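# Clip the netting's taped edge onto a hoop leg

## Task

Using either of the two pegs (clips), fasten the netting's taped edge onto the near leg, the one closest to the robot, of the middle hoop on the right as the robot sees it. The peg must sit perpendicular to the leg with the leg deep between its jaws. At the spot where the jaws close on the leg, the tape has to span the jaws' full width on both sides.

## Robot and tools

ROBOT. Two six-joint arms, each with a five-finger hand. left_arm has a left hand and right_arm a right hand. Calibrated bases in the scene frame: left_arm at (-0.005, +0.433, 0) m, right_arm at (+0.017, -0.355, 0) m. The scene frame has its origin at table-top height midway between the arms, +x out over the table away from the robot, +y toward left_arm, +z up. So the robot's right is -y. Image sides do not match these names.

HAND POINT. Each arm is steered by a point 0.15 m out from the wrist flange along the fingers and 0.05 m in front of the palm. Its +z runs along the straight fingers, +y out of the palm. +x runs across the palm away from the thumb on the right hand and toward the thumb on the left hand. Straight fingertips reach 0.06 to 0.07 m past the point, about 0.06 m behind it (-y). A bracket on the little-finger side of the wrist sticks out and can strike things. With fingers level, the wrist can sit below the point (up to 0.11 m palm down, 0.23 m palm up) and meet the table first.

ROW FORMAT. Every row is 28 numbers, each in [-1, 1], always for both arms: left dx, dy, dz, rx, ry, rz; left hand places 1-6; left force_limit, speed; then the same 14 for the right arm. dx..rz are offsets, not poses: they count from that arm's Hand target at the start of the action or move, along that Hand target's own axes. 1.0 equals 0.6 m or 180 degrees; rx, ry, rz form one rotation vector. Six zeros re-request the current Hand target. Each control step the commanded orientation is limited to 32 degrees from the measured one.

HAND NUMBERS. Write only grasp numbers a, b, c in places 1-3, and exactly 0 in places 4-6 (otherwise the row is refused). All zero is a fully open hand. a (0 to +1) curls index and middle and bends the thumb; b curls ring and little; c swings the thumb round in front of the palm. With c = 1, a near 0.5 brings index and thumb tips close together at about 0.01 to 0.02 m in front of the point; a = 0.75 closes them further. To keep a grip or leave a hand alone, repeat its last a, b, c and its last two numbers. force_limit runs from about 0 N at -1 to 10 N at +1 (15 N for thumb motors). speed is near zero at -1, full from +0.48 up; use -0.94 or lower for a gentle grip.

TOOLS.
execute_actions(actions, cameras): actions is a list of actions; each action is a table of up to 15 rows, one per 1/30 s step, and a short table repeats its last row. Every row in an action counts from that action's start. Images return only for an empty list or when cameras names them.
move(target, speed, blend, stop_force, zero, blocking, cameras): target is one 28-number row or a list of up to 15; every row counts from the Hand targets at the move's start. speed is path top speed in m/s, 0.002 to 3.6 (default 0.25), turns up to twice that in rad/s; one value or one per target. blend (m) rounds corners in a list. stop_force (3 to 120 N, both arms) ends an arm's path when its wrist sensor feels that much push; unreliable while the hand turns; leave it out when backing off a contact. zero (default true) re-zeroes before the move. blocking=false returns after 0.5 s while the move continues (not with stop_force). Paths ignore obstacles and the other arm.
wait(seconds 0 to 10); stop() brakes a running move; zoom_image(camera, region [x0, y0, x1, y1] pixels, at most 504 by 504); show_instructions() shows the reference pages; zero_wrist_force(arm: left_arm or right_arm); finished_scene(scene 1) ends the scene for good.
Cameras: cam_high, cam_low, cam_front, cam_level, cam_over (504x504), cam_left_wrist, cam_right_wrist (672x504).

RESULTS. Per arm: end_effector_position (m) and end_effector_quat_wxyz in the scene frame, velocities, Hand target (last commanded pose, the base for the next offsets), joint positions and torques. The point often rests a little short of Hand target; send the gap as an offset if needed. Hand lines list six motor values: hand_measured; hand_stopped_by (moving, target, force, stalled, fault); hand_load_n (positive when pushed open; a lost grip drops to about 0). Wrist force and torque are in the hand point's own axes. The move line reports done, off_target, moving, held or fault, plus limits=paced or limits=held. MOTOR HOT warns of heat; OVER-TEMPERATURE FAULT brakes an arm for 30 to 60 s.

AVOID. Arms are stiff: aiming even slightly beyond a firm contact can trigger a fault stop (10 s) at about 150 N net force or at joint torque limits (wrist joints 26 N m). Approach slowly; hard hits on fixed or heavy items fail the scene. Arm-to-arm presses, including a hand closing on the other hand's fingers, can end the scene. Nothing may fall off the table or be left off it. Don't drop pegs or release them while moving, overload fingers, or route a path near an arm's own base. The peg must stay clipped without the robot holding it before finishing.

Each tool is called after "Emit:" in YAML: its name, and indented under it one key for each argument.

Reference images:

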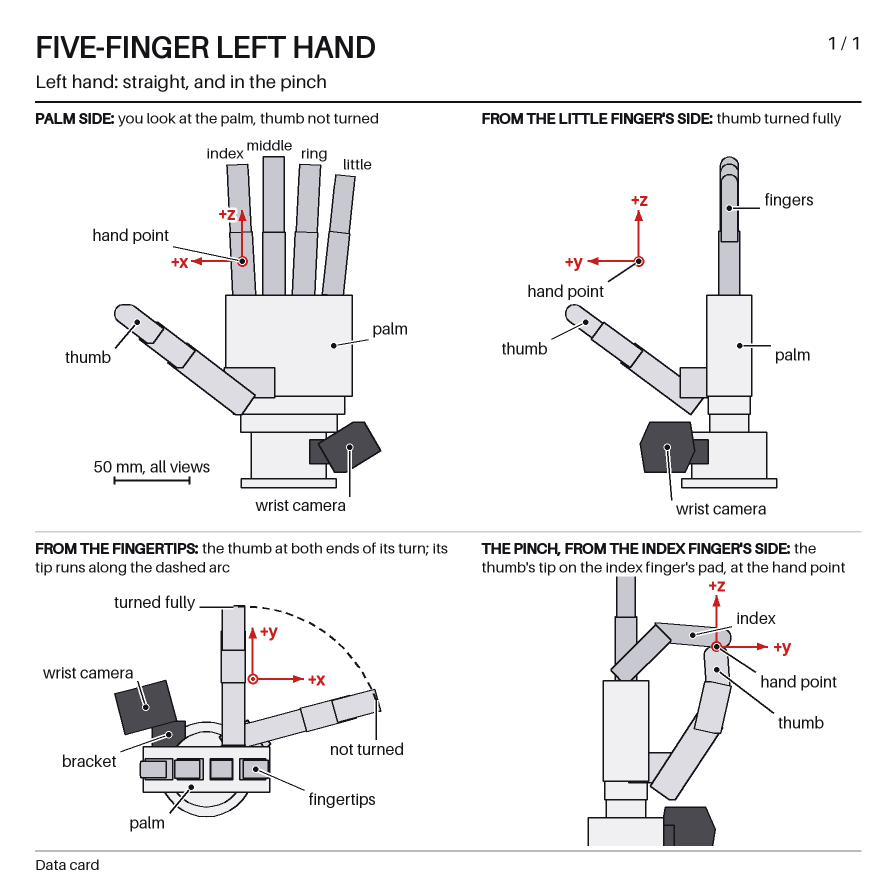

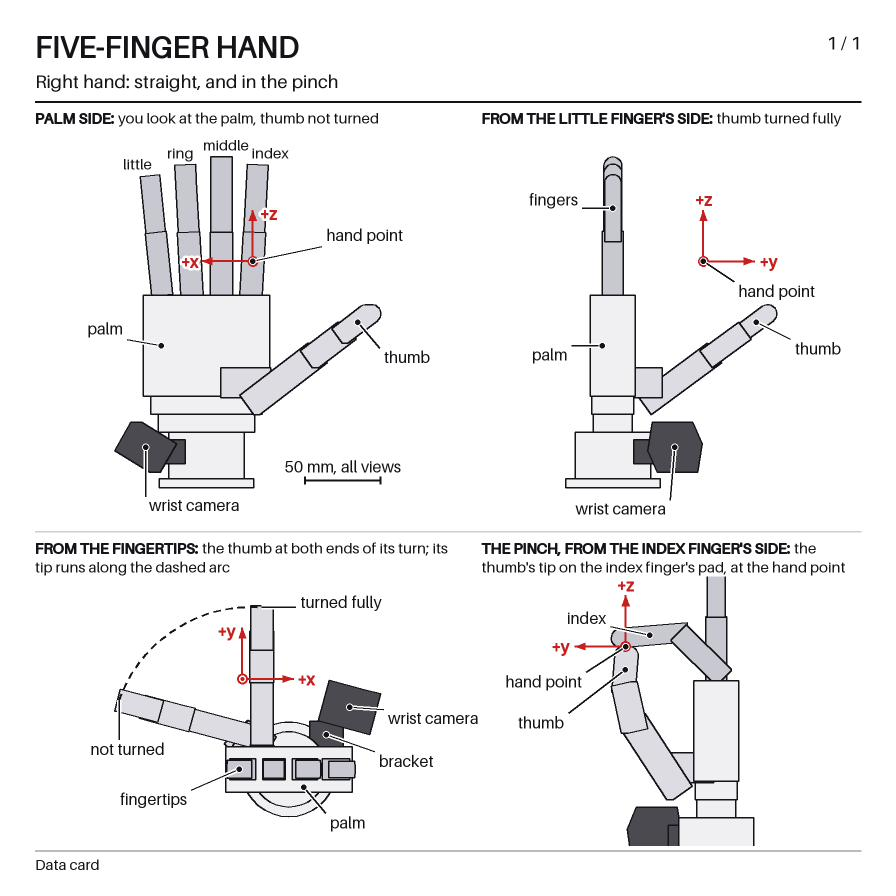

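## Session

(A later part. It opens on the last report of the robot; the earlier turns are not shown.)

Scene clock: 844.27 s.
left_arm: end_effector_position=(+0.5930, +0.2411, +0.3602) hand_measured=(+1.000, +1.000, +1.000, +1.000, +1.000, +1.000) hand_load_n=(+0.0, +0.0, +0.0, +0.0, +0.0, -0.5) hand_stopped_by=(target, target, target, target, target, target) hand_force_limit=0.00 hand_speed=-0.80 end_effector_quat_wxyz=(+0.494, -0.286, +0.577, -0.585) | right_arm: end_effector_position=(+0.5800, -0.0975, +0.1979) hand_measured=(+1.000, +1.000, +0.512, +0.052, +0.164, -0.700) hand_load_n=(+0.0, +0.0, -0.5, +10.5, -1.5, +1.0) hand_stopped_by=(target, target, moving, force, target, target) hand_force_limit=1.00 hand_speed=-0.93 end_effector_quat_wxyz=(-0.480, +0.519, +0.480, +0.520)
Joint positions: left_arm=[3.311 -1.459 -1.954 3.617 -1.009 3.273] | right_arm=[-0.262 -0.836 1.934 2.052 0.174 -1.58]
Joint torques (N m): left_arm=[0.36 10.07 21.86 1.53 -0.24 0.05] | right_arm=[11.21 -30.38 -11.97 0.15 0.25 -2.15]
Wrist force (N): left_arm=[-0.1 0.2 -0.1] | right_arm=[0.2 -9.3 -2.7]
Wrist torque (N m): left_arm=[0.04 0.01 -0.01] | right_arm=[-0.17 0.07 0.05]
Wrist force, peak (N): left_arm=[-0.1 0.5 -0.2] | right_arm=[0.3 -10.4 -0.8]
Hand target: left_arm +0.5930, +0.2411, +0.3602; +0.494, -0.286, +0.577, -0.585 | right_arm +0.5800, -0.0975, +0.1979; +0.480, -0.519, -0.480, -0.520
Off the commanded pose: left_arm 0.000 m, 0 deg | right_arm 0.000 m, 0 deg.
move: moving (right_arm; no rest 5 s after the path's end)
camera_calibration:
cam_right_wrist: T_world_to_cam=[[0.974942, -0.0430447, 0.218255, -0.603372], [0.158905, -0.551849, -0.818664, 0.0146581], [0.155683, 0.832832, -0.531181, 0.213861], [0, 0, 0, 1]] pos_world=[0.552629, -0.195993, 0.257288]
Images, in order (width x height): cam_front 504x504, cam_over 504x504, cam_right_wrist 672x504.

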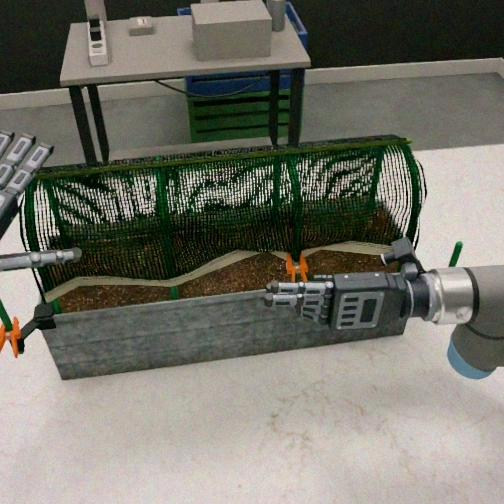

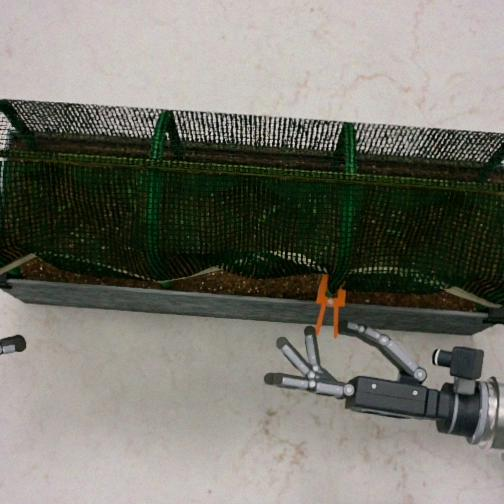

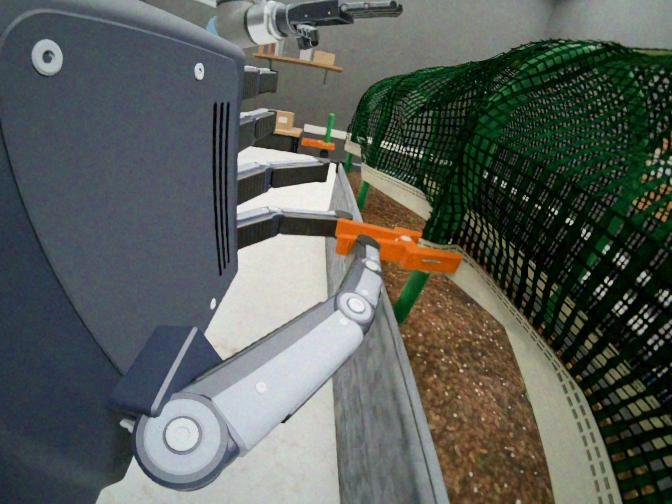

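Emit:
move:
  target:
    - [0,0,0,0,0,0,0,0,0,0,0,0,0,-0.8,0,0,0,0,0,0,0.3856,-0.6444,0.85,0,0,0,1.0,-0.93]
  speed: 0.01
  cameras: ["cam_over","cam_right_wrist","cam_front"]

Emit:
zoom_image:
  camera: "cam_over"
  region: [300, 255, 370, 345]

Emit:
zoom_image:
  camera: "cam_right_wrist"
  region: [340, 180, 500, 300]

Emit:
zoom_image:
  camera: "cam_front"
  region: [270, 240, 330, 300]

Scene clock: 850.20 s.
left_arm: end_effector_position=(+0.5930, +0.2411, +0.3602) hand_measured=(+1.000, +1.000, +1.000, +1.000, +1.000, +1.000) hand_load_n=(+0.0, +0.0, +0.0, +0.0, +0.0, -0.5) hand_stopped_by=(target, target, target, target, target, target) hand_force_limit=0.00 hand_speed=-0.80 end_effector_quat_wxyz=(+0.494, -0.286, +0.577, -0.585) | right_arm: end_effector_position=(+0.5800, -0.0975, +0.1979) hand_measured=(+1.000, +1.000, +0.518, +0.100, +0.220, -0.700) hand_load_n=(+0.0, +0.0, +0.0, +3.5, +0.0, +0.5) hand_stopped_by=(target, target, target, target, target, target) hand_force_limit=1.00 hand_speed=-0.93 end_effector_quat_wxyz=(-0.480, +0.519, +0.480, +0.520)
Joint positions: left_arm=[3.311 -1.459 -1.954 3.617 -1.009 3.273] | right_arm=[-0.262 -0.836 1.934 2.052 0.174 -1.58]
Joint torques (N m): left_arm=[-0.31 10.27 22.09 1.49 -0.11 0.01] | right_arm=[11.78 -30.55 -5.34 -0.13 0.28 -1.6]
Wrist force (N): left_arm=[0.0 0.2 -0.1] | right_arm=[0.4 -3.8 -1.1]
Wrist torque (N m): left_arm=[0.02 0.00 0.00] | right_arm=[0.00 0.04 0.08]
Wrist force, peak (N): left_arm=[-0.1 0.3 -0.5] | right_arm=[0.6 -9.7 -2.9]
Hand target: left_arm +0.5930, +0.2411, +0.3602; +0.494, -0.286, +0.577, -0.585 | right_arm +0.5800, -0.0975, +0.1979; +0.480, -0.519, -0.480, -0.520
Off the commanded pose: left_arm 0.000 m, 0 deg | right_arm 0.000 m, 0 deg.
move: done
camera_calibration:
cam_right_wrist: T_world_to_cam=[[0.974942, -0.0430447, 0.218255, -0.603372], [0.158905, -0.551849, -0.818664, 0.0146581], [0.155683, 0.832832, -0.531181, 0.213861], [0, 0, 0, 1]] pos_world=[0.552629, -0.195993, 0.257288]
Images, in order (width x height): cam_front 504x504, cam_over 504x504, cam_right_wrist 672x504.

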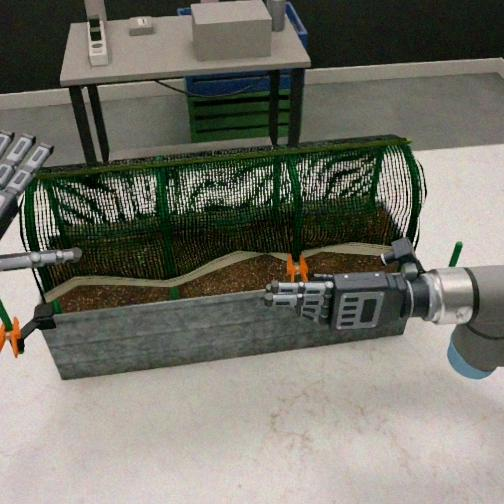

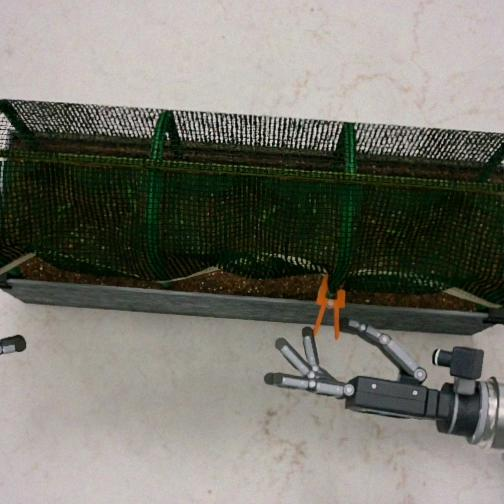

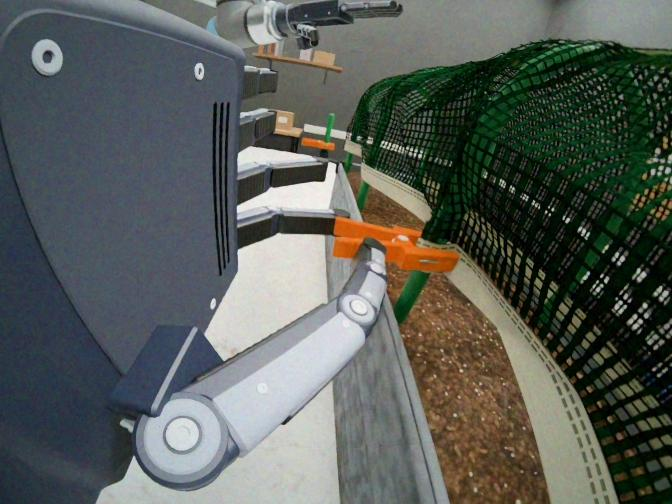

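Scaled by 5.600.

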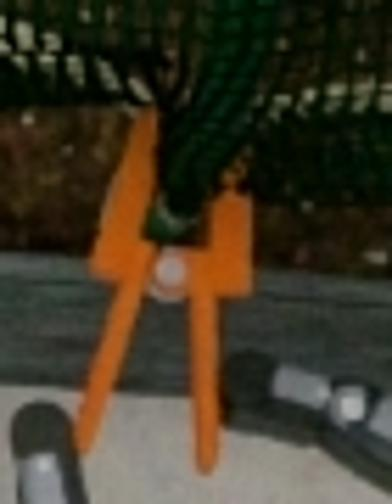

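Scaled by 3.150 from the camera's 672x504 image, which has a finer 960x720 frame.

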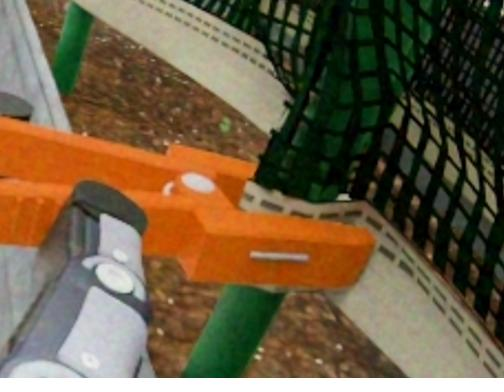

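Scaled by 8.400.

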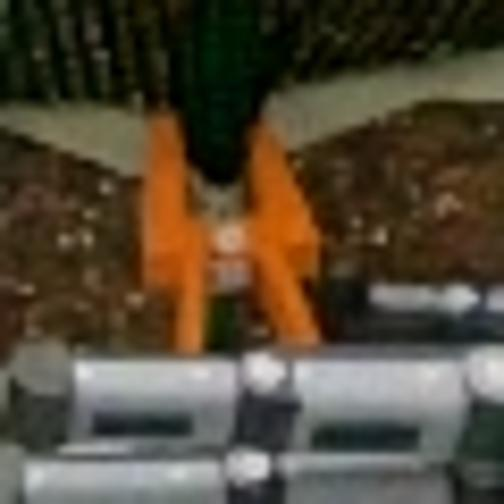

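Emit:
move:
  target:
    - [0,0,0,0,0,0,0,0,0,0,0,0,0,-0.8,0,0,0,0,0,0,0.3856,-0.4444,0.85,0,0,0,1.0,-0.93]
  speed: 0.01
  cameras: ["cam_over","cam_right_wrist","cam_front","cam_level"]

Emit:
zoom_image:
  camera: "cam_over"
  region: [300, 255, 370, 345]

Emit:
zoom_image:
  camera: "cam_right_wrist"
  region: [340, 180, 500, 300]

Emit:
zoom_image:
  camera: "cam_level"
  region: [290, 220, 370, 300]

Scene clock: 858.53 s.
left_arm: end_effector_position=(+0.5930, +0.2411, +0.3602) hand_measured=(+1.000, +1.000, +1.000, +1.000, +1.000, +1.000) hand_load_n=(+0.0, +0.0, +0.0, +0.0, +0.0, +0.0) hand_stopped_by=(target, target, target, target, target, target) hand_force_limit=0.00 hand_speed=-0.80 end_effector_quat_wxyz=(+0.494, -0.286, +0.577, -0.585) | right_arm: end_effector_position=(+0.5800, -0.0975, +0.1979) hand_measured=(+1.000, +1.000, +0.468, +0.140, +0.280, -0.700) hand_load_n=(+0.0, +0.0, +0.0, +0.0, +0.0, +0.0) hand_stopped_by=(target, target, target, target, target, target) hand_force_limit=1.00 hand_speed=-0.93 end_effector_quat_wxyz=(-0.480, +0.519, +0.480, +0.520)
Joint positions: left_arm=[3.311 -1.459 -1.954 3.617 -1.009 3.273] | right_arm=[-0.262 -0.836 1.934 2.052 0.174 -1.58]
Joint torques (N m): left_arm=[0.55 10.18 21.5 1.46 -0.18 0.1] | right_arm=[11.58 -31.88 -1.67 -0.11 0.32 -0.92]
Wrist force (N): left_arm=[0.0 0.1 -0.1] | right_arm=[0.6 0.4 -0.8]
Wrist torque (N m): left_arm=[0.01 -0.01 0.00] | right_arm=[0.07 0.01 0.12]
Wrist force, peak (N): left_arm=[0.0 0.5 -0.2] | right_arm=[0.2 -3.9 -0.9]
Hand target: left_arm +0.5930, +0.2411, +0.3602; +0.494, -0.286, +0.577, -0.585 | right_arm +0.5800, -0.0975, +0.1979; +0.480, -0.519, -0.480, -0.520
Off the commanded pose: left_arm 0.000 m, 0 deg | right_arm 0.000 m, 0 deg.
move: done
camera_calibration:
cam_right_wrist: T_world_to_cam=[[0.974942, -0.0430447, 0.218255, -0.603372], [0.158905, -0.551849, -0.818664, 0.0146581], [0.155683, 0.832832, -0.531181, 0.213861], [0, 0, 0, 1]] pos_world=[0.552629, -0.195993, 0.257288]
Images, in order (width x height): cam_front 504x504, cam_level 504x504, cam_over 504x504, cam_right_wrist 672x504.

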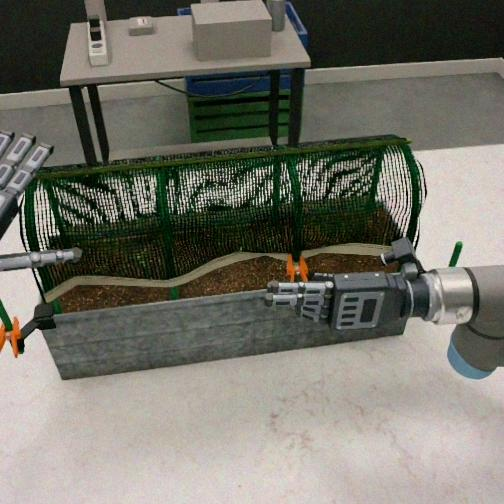

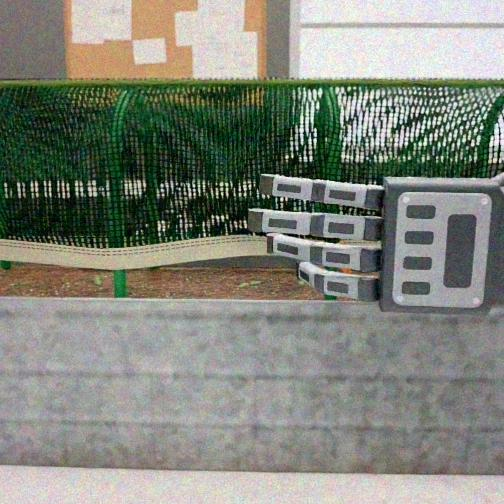

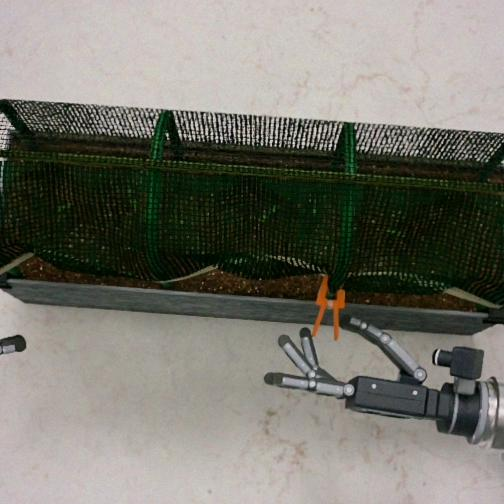

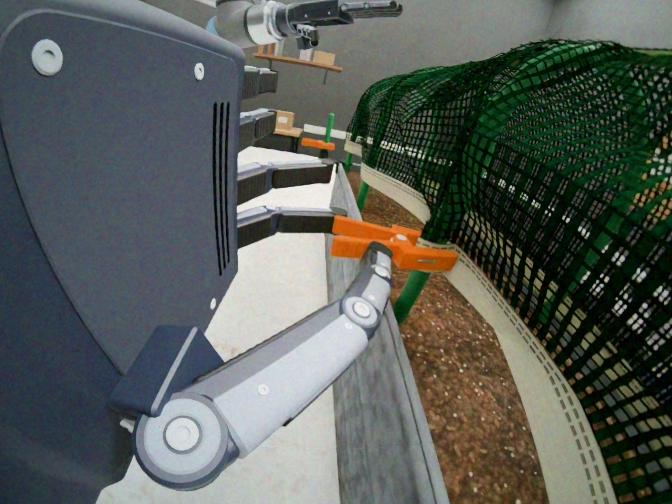

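Scaled by 5.600.

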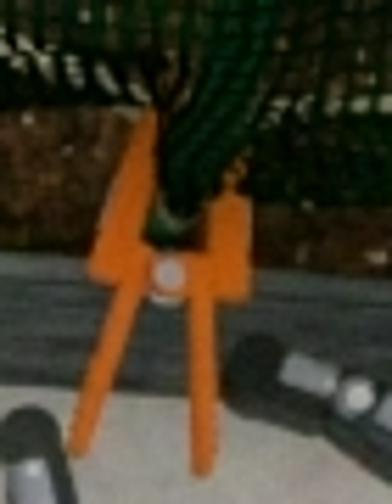

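Scaled by 3.150 from the camera's 672x504 image, which has a finer 960x720 frame.

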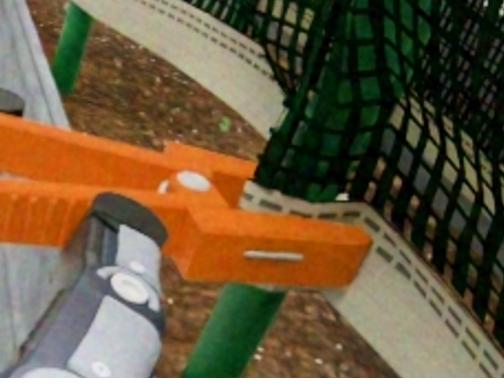

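Scaled by 6.300.

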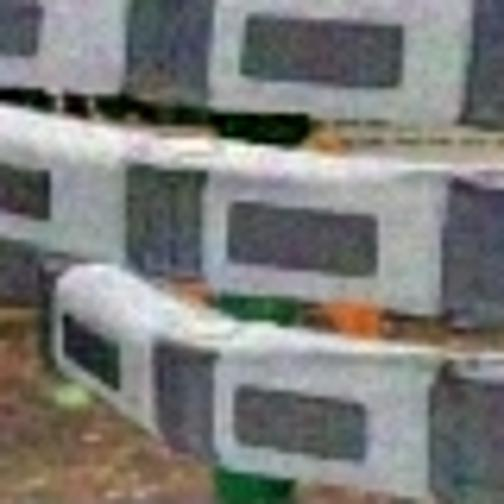

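Emit:
move:
  target:
    - [0,0,0,0,0,0,0,0,0,0,0,0,0,-0.8,0,0.0002,-0.0025,0,0,0,0.3544,-0.4556,0.85,0,0,0,0.0,-0.8]
  speed: 0.01
  cameras: ["cam_over"]

Emit:
zoom_image:
  camera: "cam_over"
  region: [300, 255, 370, 345]

Scene clock: 866.77 s.
left_arm: end_effector_position=(+0.5930, +0.2411, +0.3602) hand_measured=(+1.000, +1.000, +1.000, +1.000, +1.000, +1.000) hand_load_n=(+0.0, +0.0, +0.0, +0.0, +0.0, -0.5) hand_stopped_by=(target, target, target, target, target, target) hand_force_limit=0.00 hand_speed=-0.80 end_effector_quat_wxyz=(+0.494, -0.286, +0.577, -0.585) | right_arm: end_effector_position=(+0.5800, -0.0989, +0.1979) hand_measured=(+1.000, +1.000, +0.532, +0.200, +0.300, -0.700) hand_load_n=(+0.0, +0.0, -0.5, +0.0, -0.5, +0.0) hand_stopped_by=(target, target, target, target, target, target) hand_force_limit=0.00 hand_speed=-0.80 end_effector_quat_wxyz=(-0.480, +0.519, +0.480, +0.520)
Joint positions: left_arm=[3.311 -1.459 -1.954 3.617 -1.009 3.273] | right_arm=[-0.265 -0.836 1.934 2.052 0.177 -1.579]
Joint torques (N m): left_arm=[-0.55 10.17 21.44 1.63 -0.19 0.16] | right_arm=[-13.72 -35.28 1.35 -1.31 2.44 2.19]
Wrist force (N): left_arm=[0.1 0.3 0.1] | right_arm=[0.5 0.3 -0.8]
Wrist torque (N m): left_arm=[0.04 -0.02 0.00] | right_arm=[0.04 0.02 0.10]
Wrist force, peak (N): left_arm=[0.1 -0.1 -0.6] | right_arm=[0.5 0.6 -1.1]
Hand target: left_arm +0.5930, +0.2411, +0.3602; +0.494, -0.286, +0.577, -0.585 | right_arm +0.5800, -0.0990, +0.1979; +0.480, -0.519, -0.480, -0.520
Off the commanded pose: left_arm 0.000 m, 0 deg | right_arm 0.000 m, 0 deg.
move: done
Images, in order (width x height): cam_over 504x504.

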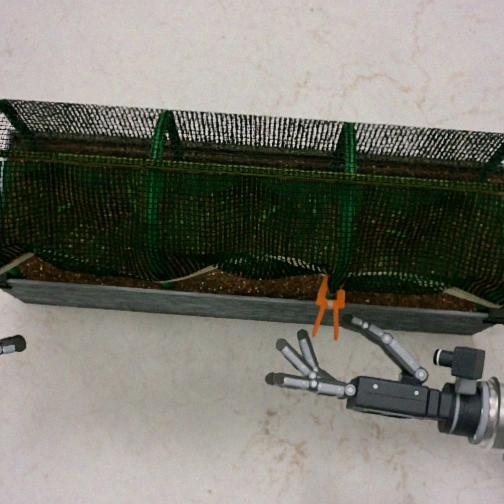

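Scaled by 5.600.

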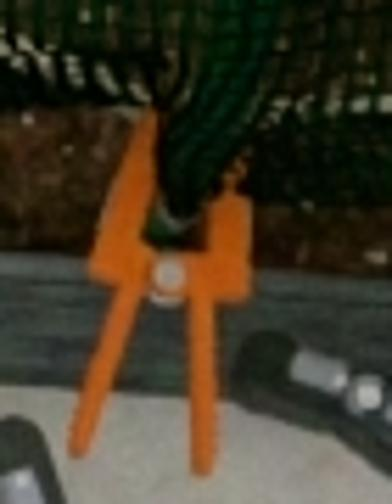

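Emit:
move:
  target:
    - [0,0,0,0,0,0,0,0,0,0,0,0,0,-0.8,0,-0.1330,-0.0105,0,0,0,0.3544,-0.4556,0.85,0,0,0,0.0,-0.8]
  speed: 0.08
  stop_force: 5
  cameras: ["all"]

Emit:
zoom_image:
  camera: "cam_over"
  region: [300, 255, 370, 345]

Emit:
zoom_image:
  camera: "cam_right_wrist"
  region: [340, 140, 540, 290]

Emit:
zoom_image:
  camera: "cam_level"
  region: [290, 220, 370, 300]

Emit:
zoom_image:
  camera: "cam_front"
  region: [260, 230, 340, 310]

Scene clock: 873.20 s.
left_arm: end_effector_position=(+0.5930, +0.2411, +0.3602) hand_measured=(+1.000, +1.000, +1.000, +1.000, +1.000, +1.000) hand_load_n=(+0.0, +0.0, +0.0, +0.0, +0.0, +0.0) hand_stopped_by=(target, target, target, target, target, target) hand_force_limit=0.00 hand_speed=-0.80 end_effector_quat_wxyz=(+0.494, -0.286, +0.577, -0.585) | right_arm: end_effector_position=(+0.5000, -0.0990, +0.1978) hand_measured=(+1.000, +1.000, +0.532, +0.200, +0.300, -0.700) hand_load_n=(+0.0, +0.0, +0.0, +0.0, +0.0, +0.5) hand_stopped_by=(target, target, target, target, target, target) hand_force_limit=0.00 hand_speed=-0.80 end_effector_quat_wxyz=(-0.480, +0.519, +0.480, +0.520)
Joint positions: left_arm=[3.311 -1.459 -1.954 3.617 -1.009 3.273] | right_arm=[-0.318 -0.921 2.174 1.896 0.229 -1.577]
Joint torques (N m): left_arm=[-0.06 9.38 21.32 1.57 0.01 0.07] | right_arm=[-13.54 -43.92 4.66 -1.03 2.42 2.14]
Wrist force (N): left_arm=[0.1 0.2 -0.1] | right_arm=[0.5 0.5 -0.8]
Wrist torque (N m): left_arm=[0.03 -0.01 0.00] | right_arm=[0.05 0.02 0.03]
Wrist force, peak (N): left_arm=[-0.1 0.3 -0.6] | right_arm=[0.6 0.7 -1.1]
Hand target: left_arm +0.5930, +0.2411, +0.3602; +0.494, -0.286, +0.577, -0.585 | right_arm +0.5000, -0.0990, +0.1978; +0.480, -0.519, -0.480, -0.520
Off the commanded pose: left_arm 0.000 m, 0 deg | right_arm 0.000 m, 0 deg.
move: done
camera_calibration:
cam_right_wrist: T_world_to_cam=[[0.974942, -0.0430447, 0.218255, -0.525441], [0.158905, -0.551849, -0.818664, 0.0265428], [0.155683, 0.832832, -0.531181, 0.227565], [0, 0, 0, 1]] pos_world=[0.472629, -0.197493, 0.257288]

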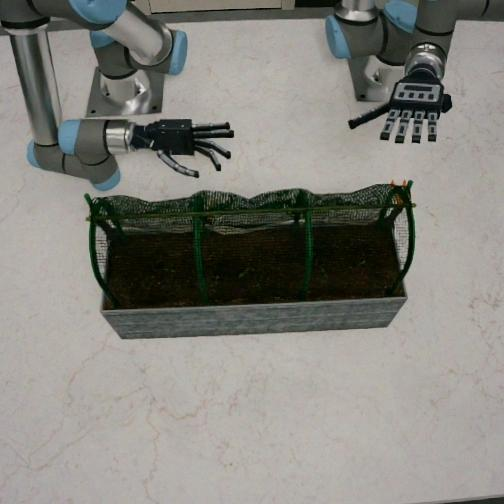

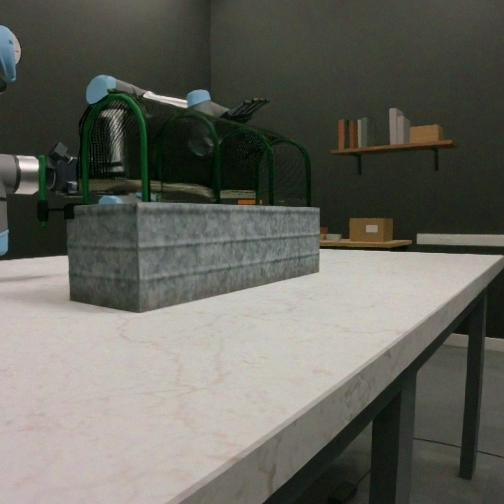

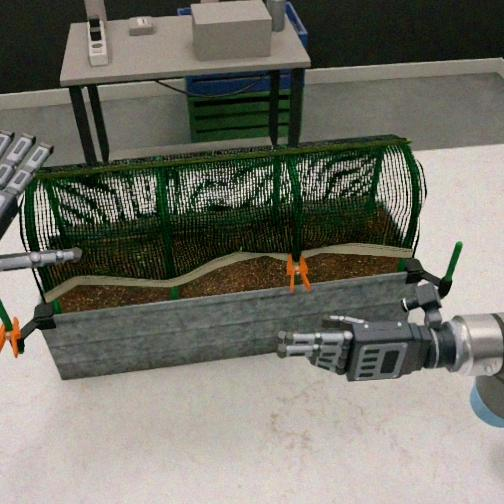

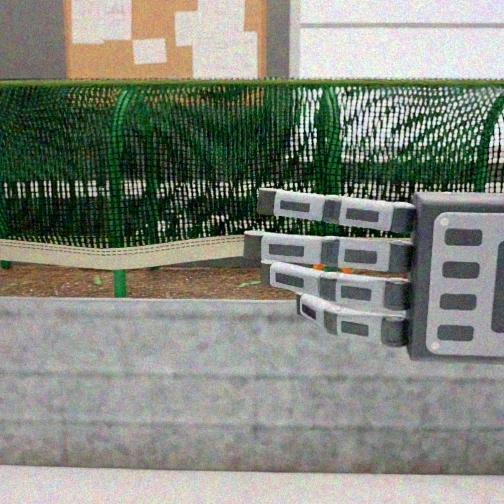

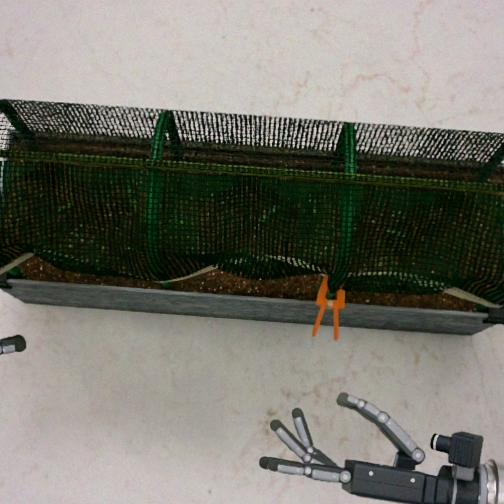

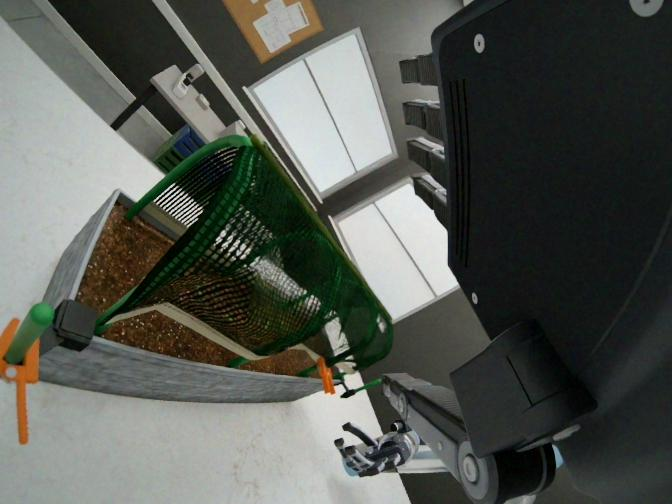

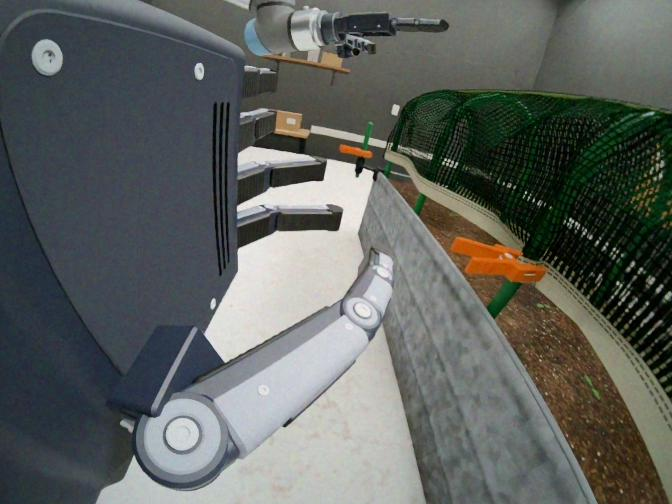

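Scaled by 5.600.

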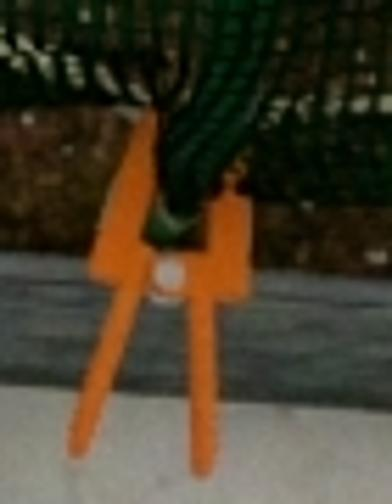

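Scaled by 2.520 from the camera's 672x504 image, which has a finer 960x720 frame.

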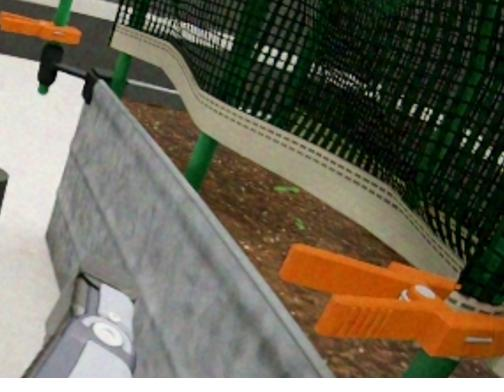

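Scaled by 6.300.

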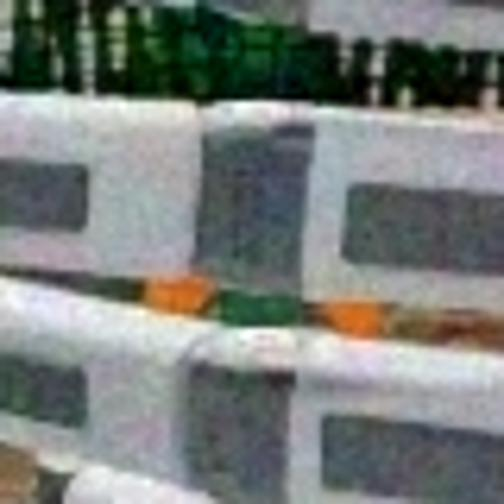

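Scaled by 6.300.

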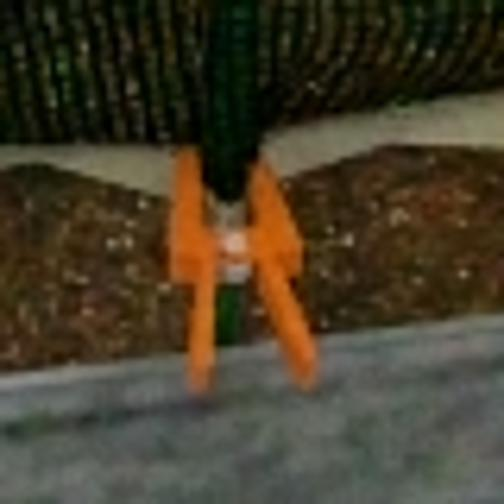

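Emit:
move:
  target:
    - [0,0,0,0,0,0,0,0,0,0,0,0,0,-0.8,0.03,0.0115,-0.2512,0,0,0,0.2,0,0.85,0,0,0,0.0,-0.2]
  speed: 0.2
  cameras: ["all"]

Emit:
zoom_image:
  camera: "cam_level"
  region: [290, 210, 380, 300]

Emit:
zoom_image:
  camera: "cam_right_wrist"
  region: [340, 160, 480, 280]

Emit:
zoom_image:
  camera: "cam_level"
  region: [310, 235, 360, 285]

Emit:
zoom_image:
  camera: "cam_left_wrist"
  region: [290, 330, 390, 410]

Scene clock: 878.70 s.
left_arm: end_effector_position=(+0.5930, +0.2411, +0.3602) hand_measured=(+1.000, +1.000, +1.000, +1.000, +1.000, +1.000) hand_load_n=(+0.0, +0.0, +0.0, +0.0, +0.0, +0.0) hand_stopped_by=(target, target, target, target, target, target) hand_force_limit=0.00 hand_speed=-0.80 end_effector_quat_wxyz=(+0.494, -0.286, +0.577, -0.585) | right_arm: end_effector_position=(+0.4950, -0.2496, +0.2156) hand_measured=(+1.000, +0.970, +0.728, +0.600, +0.552, -0.700) hand_load_n=(+0.0, +0.0, +0.0, +0.0, +0.0, +0.5) hand_stopped_by=(target, target, target, target, target, target) hand_force_limit=0.00 hand_speed=-0.20 end_effector_quat_wxyz=(-0.480, +0.519, +0.480, +0.520)
Joint positions: left_arm=[3.311 -1.459 -1.954 3.617 -1.009 3.273] | right_arm=[-0.668 -0.949 2.121 1.972 0.579 -1.574]
Joint torques (N m): left_arm=[-0.28 9.59 22.23 1.48 -0.03 0.21] | right_arm=[-11.98 -43.06 -16.39 2.54 2.38 -2.49]
Wrist force (N): left_arm=[0.3 0.0 -0.1] | right_arm=[0.4 0.3 -0.7]
Wrist torque (N m): left_arm=[0.00 -0.05 0.02] | right_arm=[0.01 0.03 0.10]
Wrist force, peak (N): left_arm=[-0.4 0.4 -0.3] | right_arm=[0.2 0.6 -1.9]
Hand target: left_arm +0.5930, +0.2411, +0.3602; +0.494, -0.286, +0.577, -0.585 | right_arm +0.4950, -0.2498, +0.2156; +0.480, -0.519, -0.480, -0.520
Off the commanded pose: left_arm 0.000 m, 0 deg | right_arm 0.000 m, 0 deg.
move: done
camera_calibration:
cam_right_wrist: T_world_to_cam=[[0.974945, -0.0430265, 0.218243, -0.530904], [0.158892, -0.551917, -0.818621, -0.04131], [0.155675, 0.832788, -0.531253, 0.363178], [0, 0, 0, 1]] pos_world=[0.467629, -0.348093, 0.274988]

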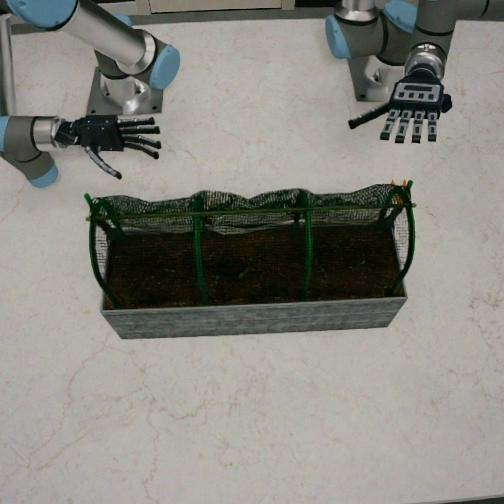

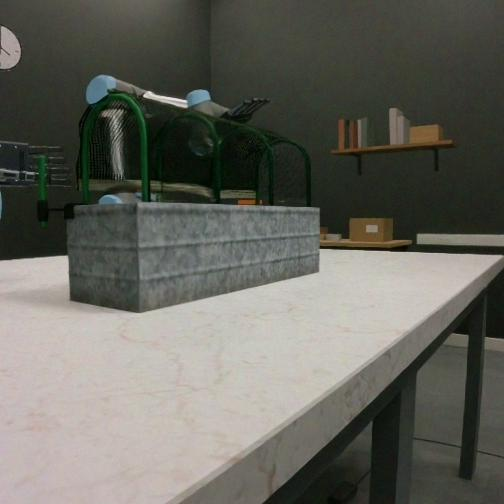

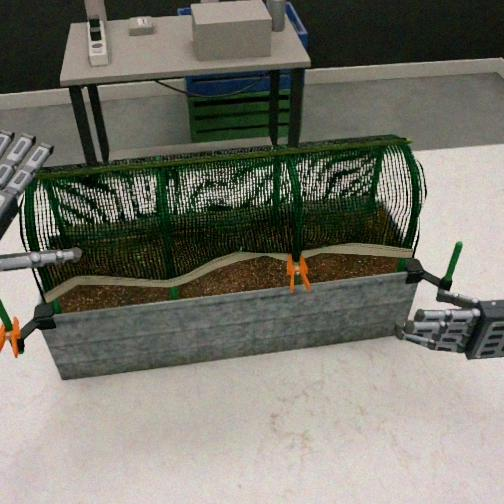

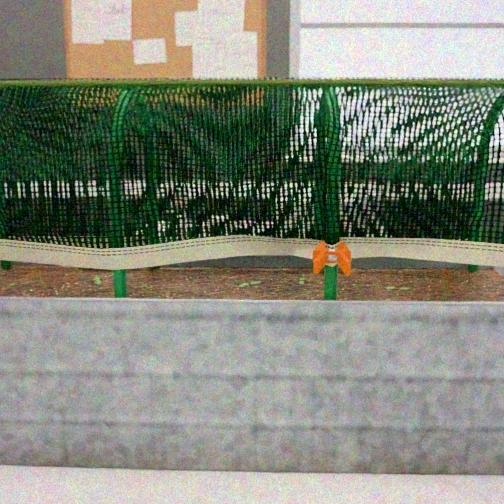

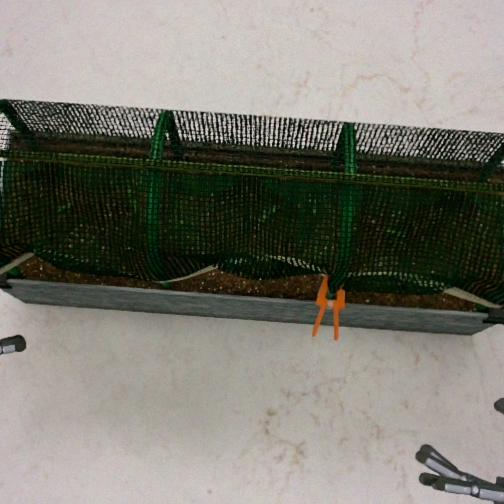

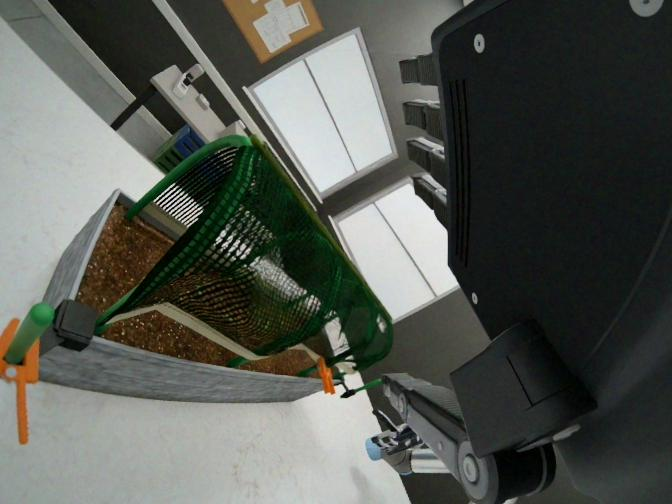

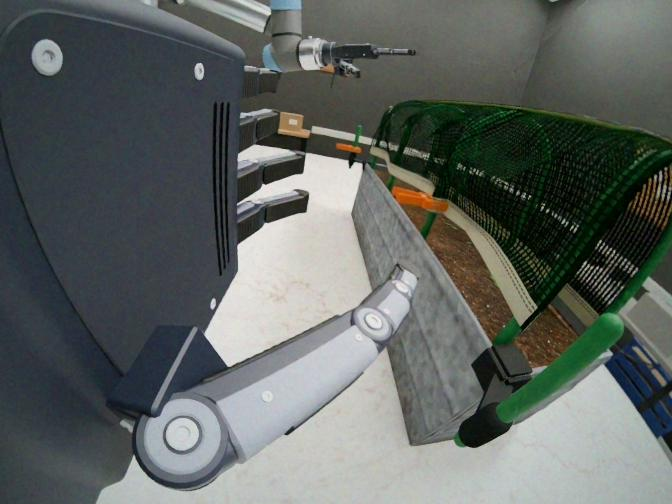

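Scaled by 5.600.

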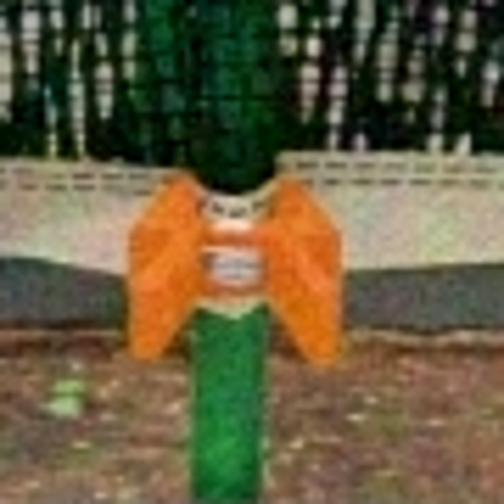

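Scaled by 3.600 from the camera's 672x504 image, which has a finer 960x720 frame.

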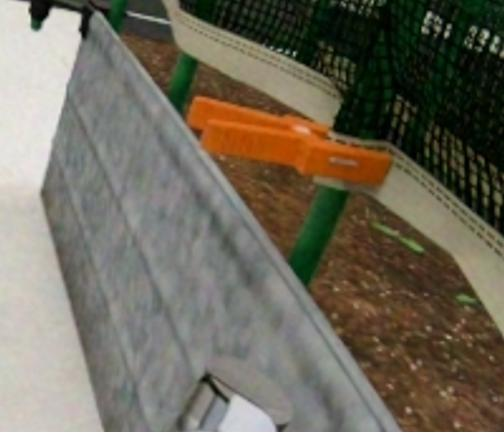

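Scaled by 10.080.

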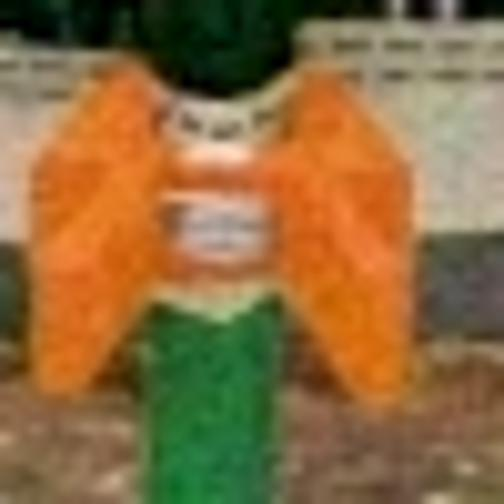

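Scaled by 5.040 from the camera's 672x504 image, which has a finer 960x720 frame.

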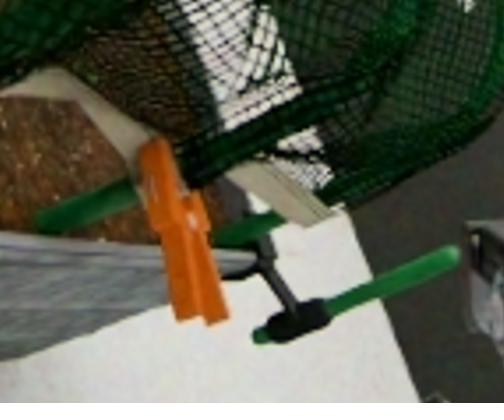

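Emit:
zoom_image:
  camera: "cam_right_wrist"
  region: [390, 175, 470, 245]

Emit:
zoom_image:
  camera: "cam_left_wrist"
  region: [300, 340, 350, 400]

Emit:
zoom_image:
  camera: "cam_front"
  region: [275, 240, 320, 300]

Scaled by 6.300 from the camera's 672x504 image, which has a finer 960x720 frame.

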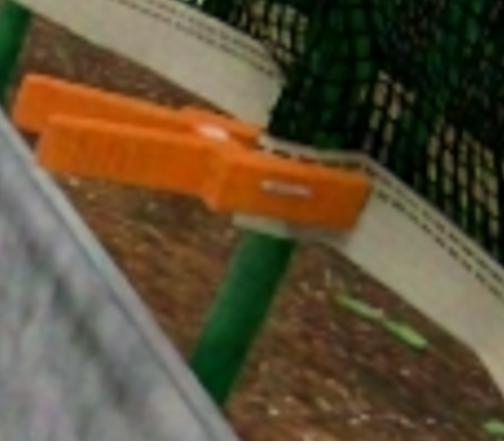

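Scaled by 8.400 from the camera's 672x504 image, which has a finer 960x720 frame.

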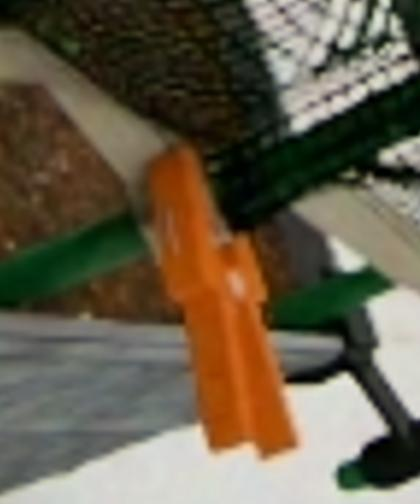

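Scaled by 8.400.

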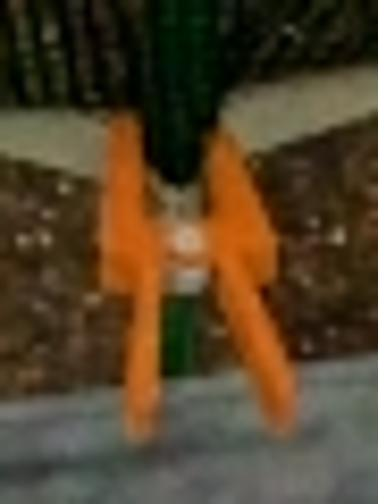

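Emit:
finished_scene:

The scene is finished: the task was done.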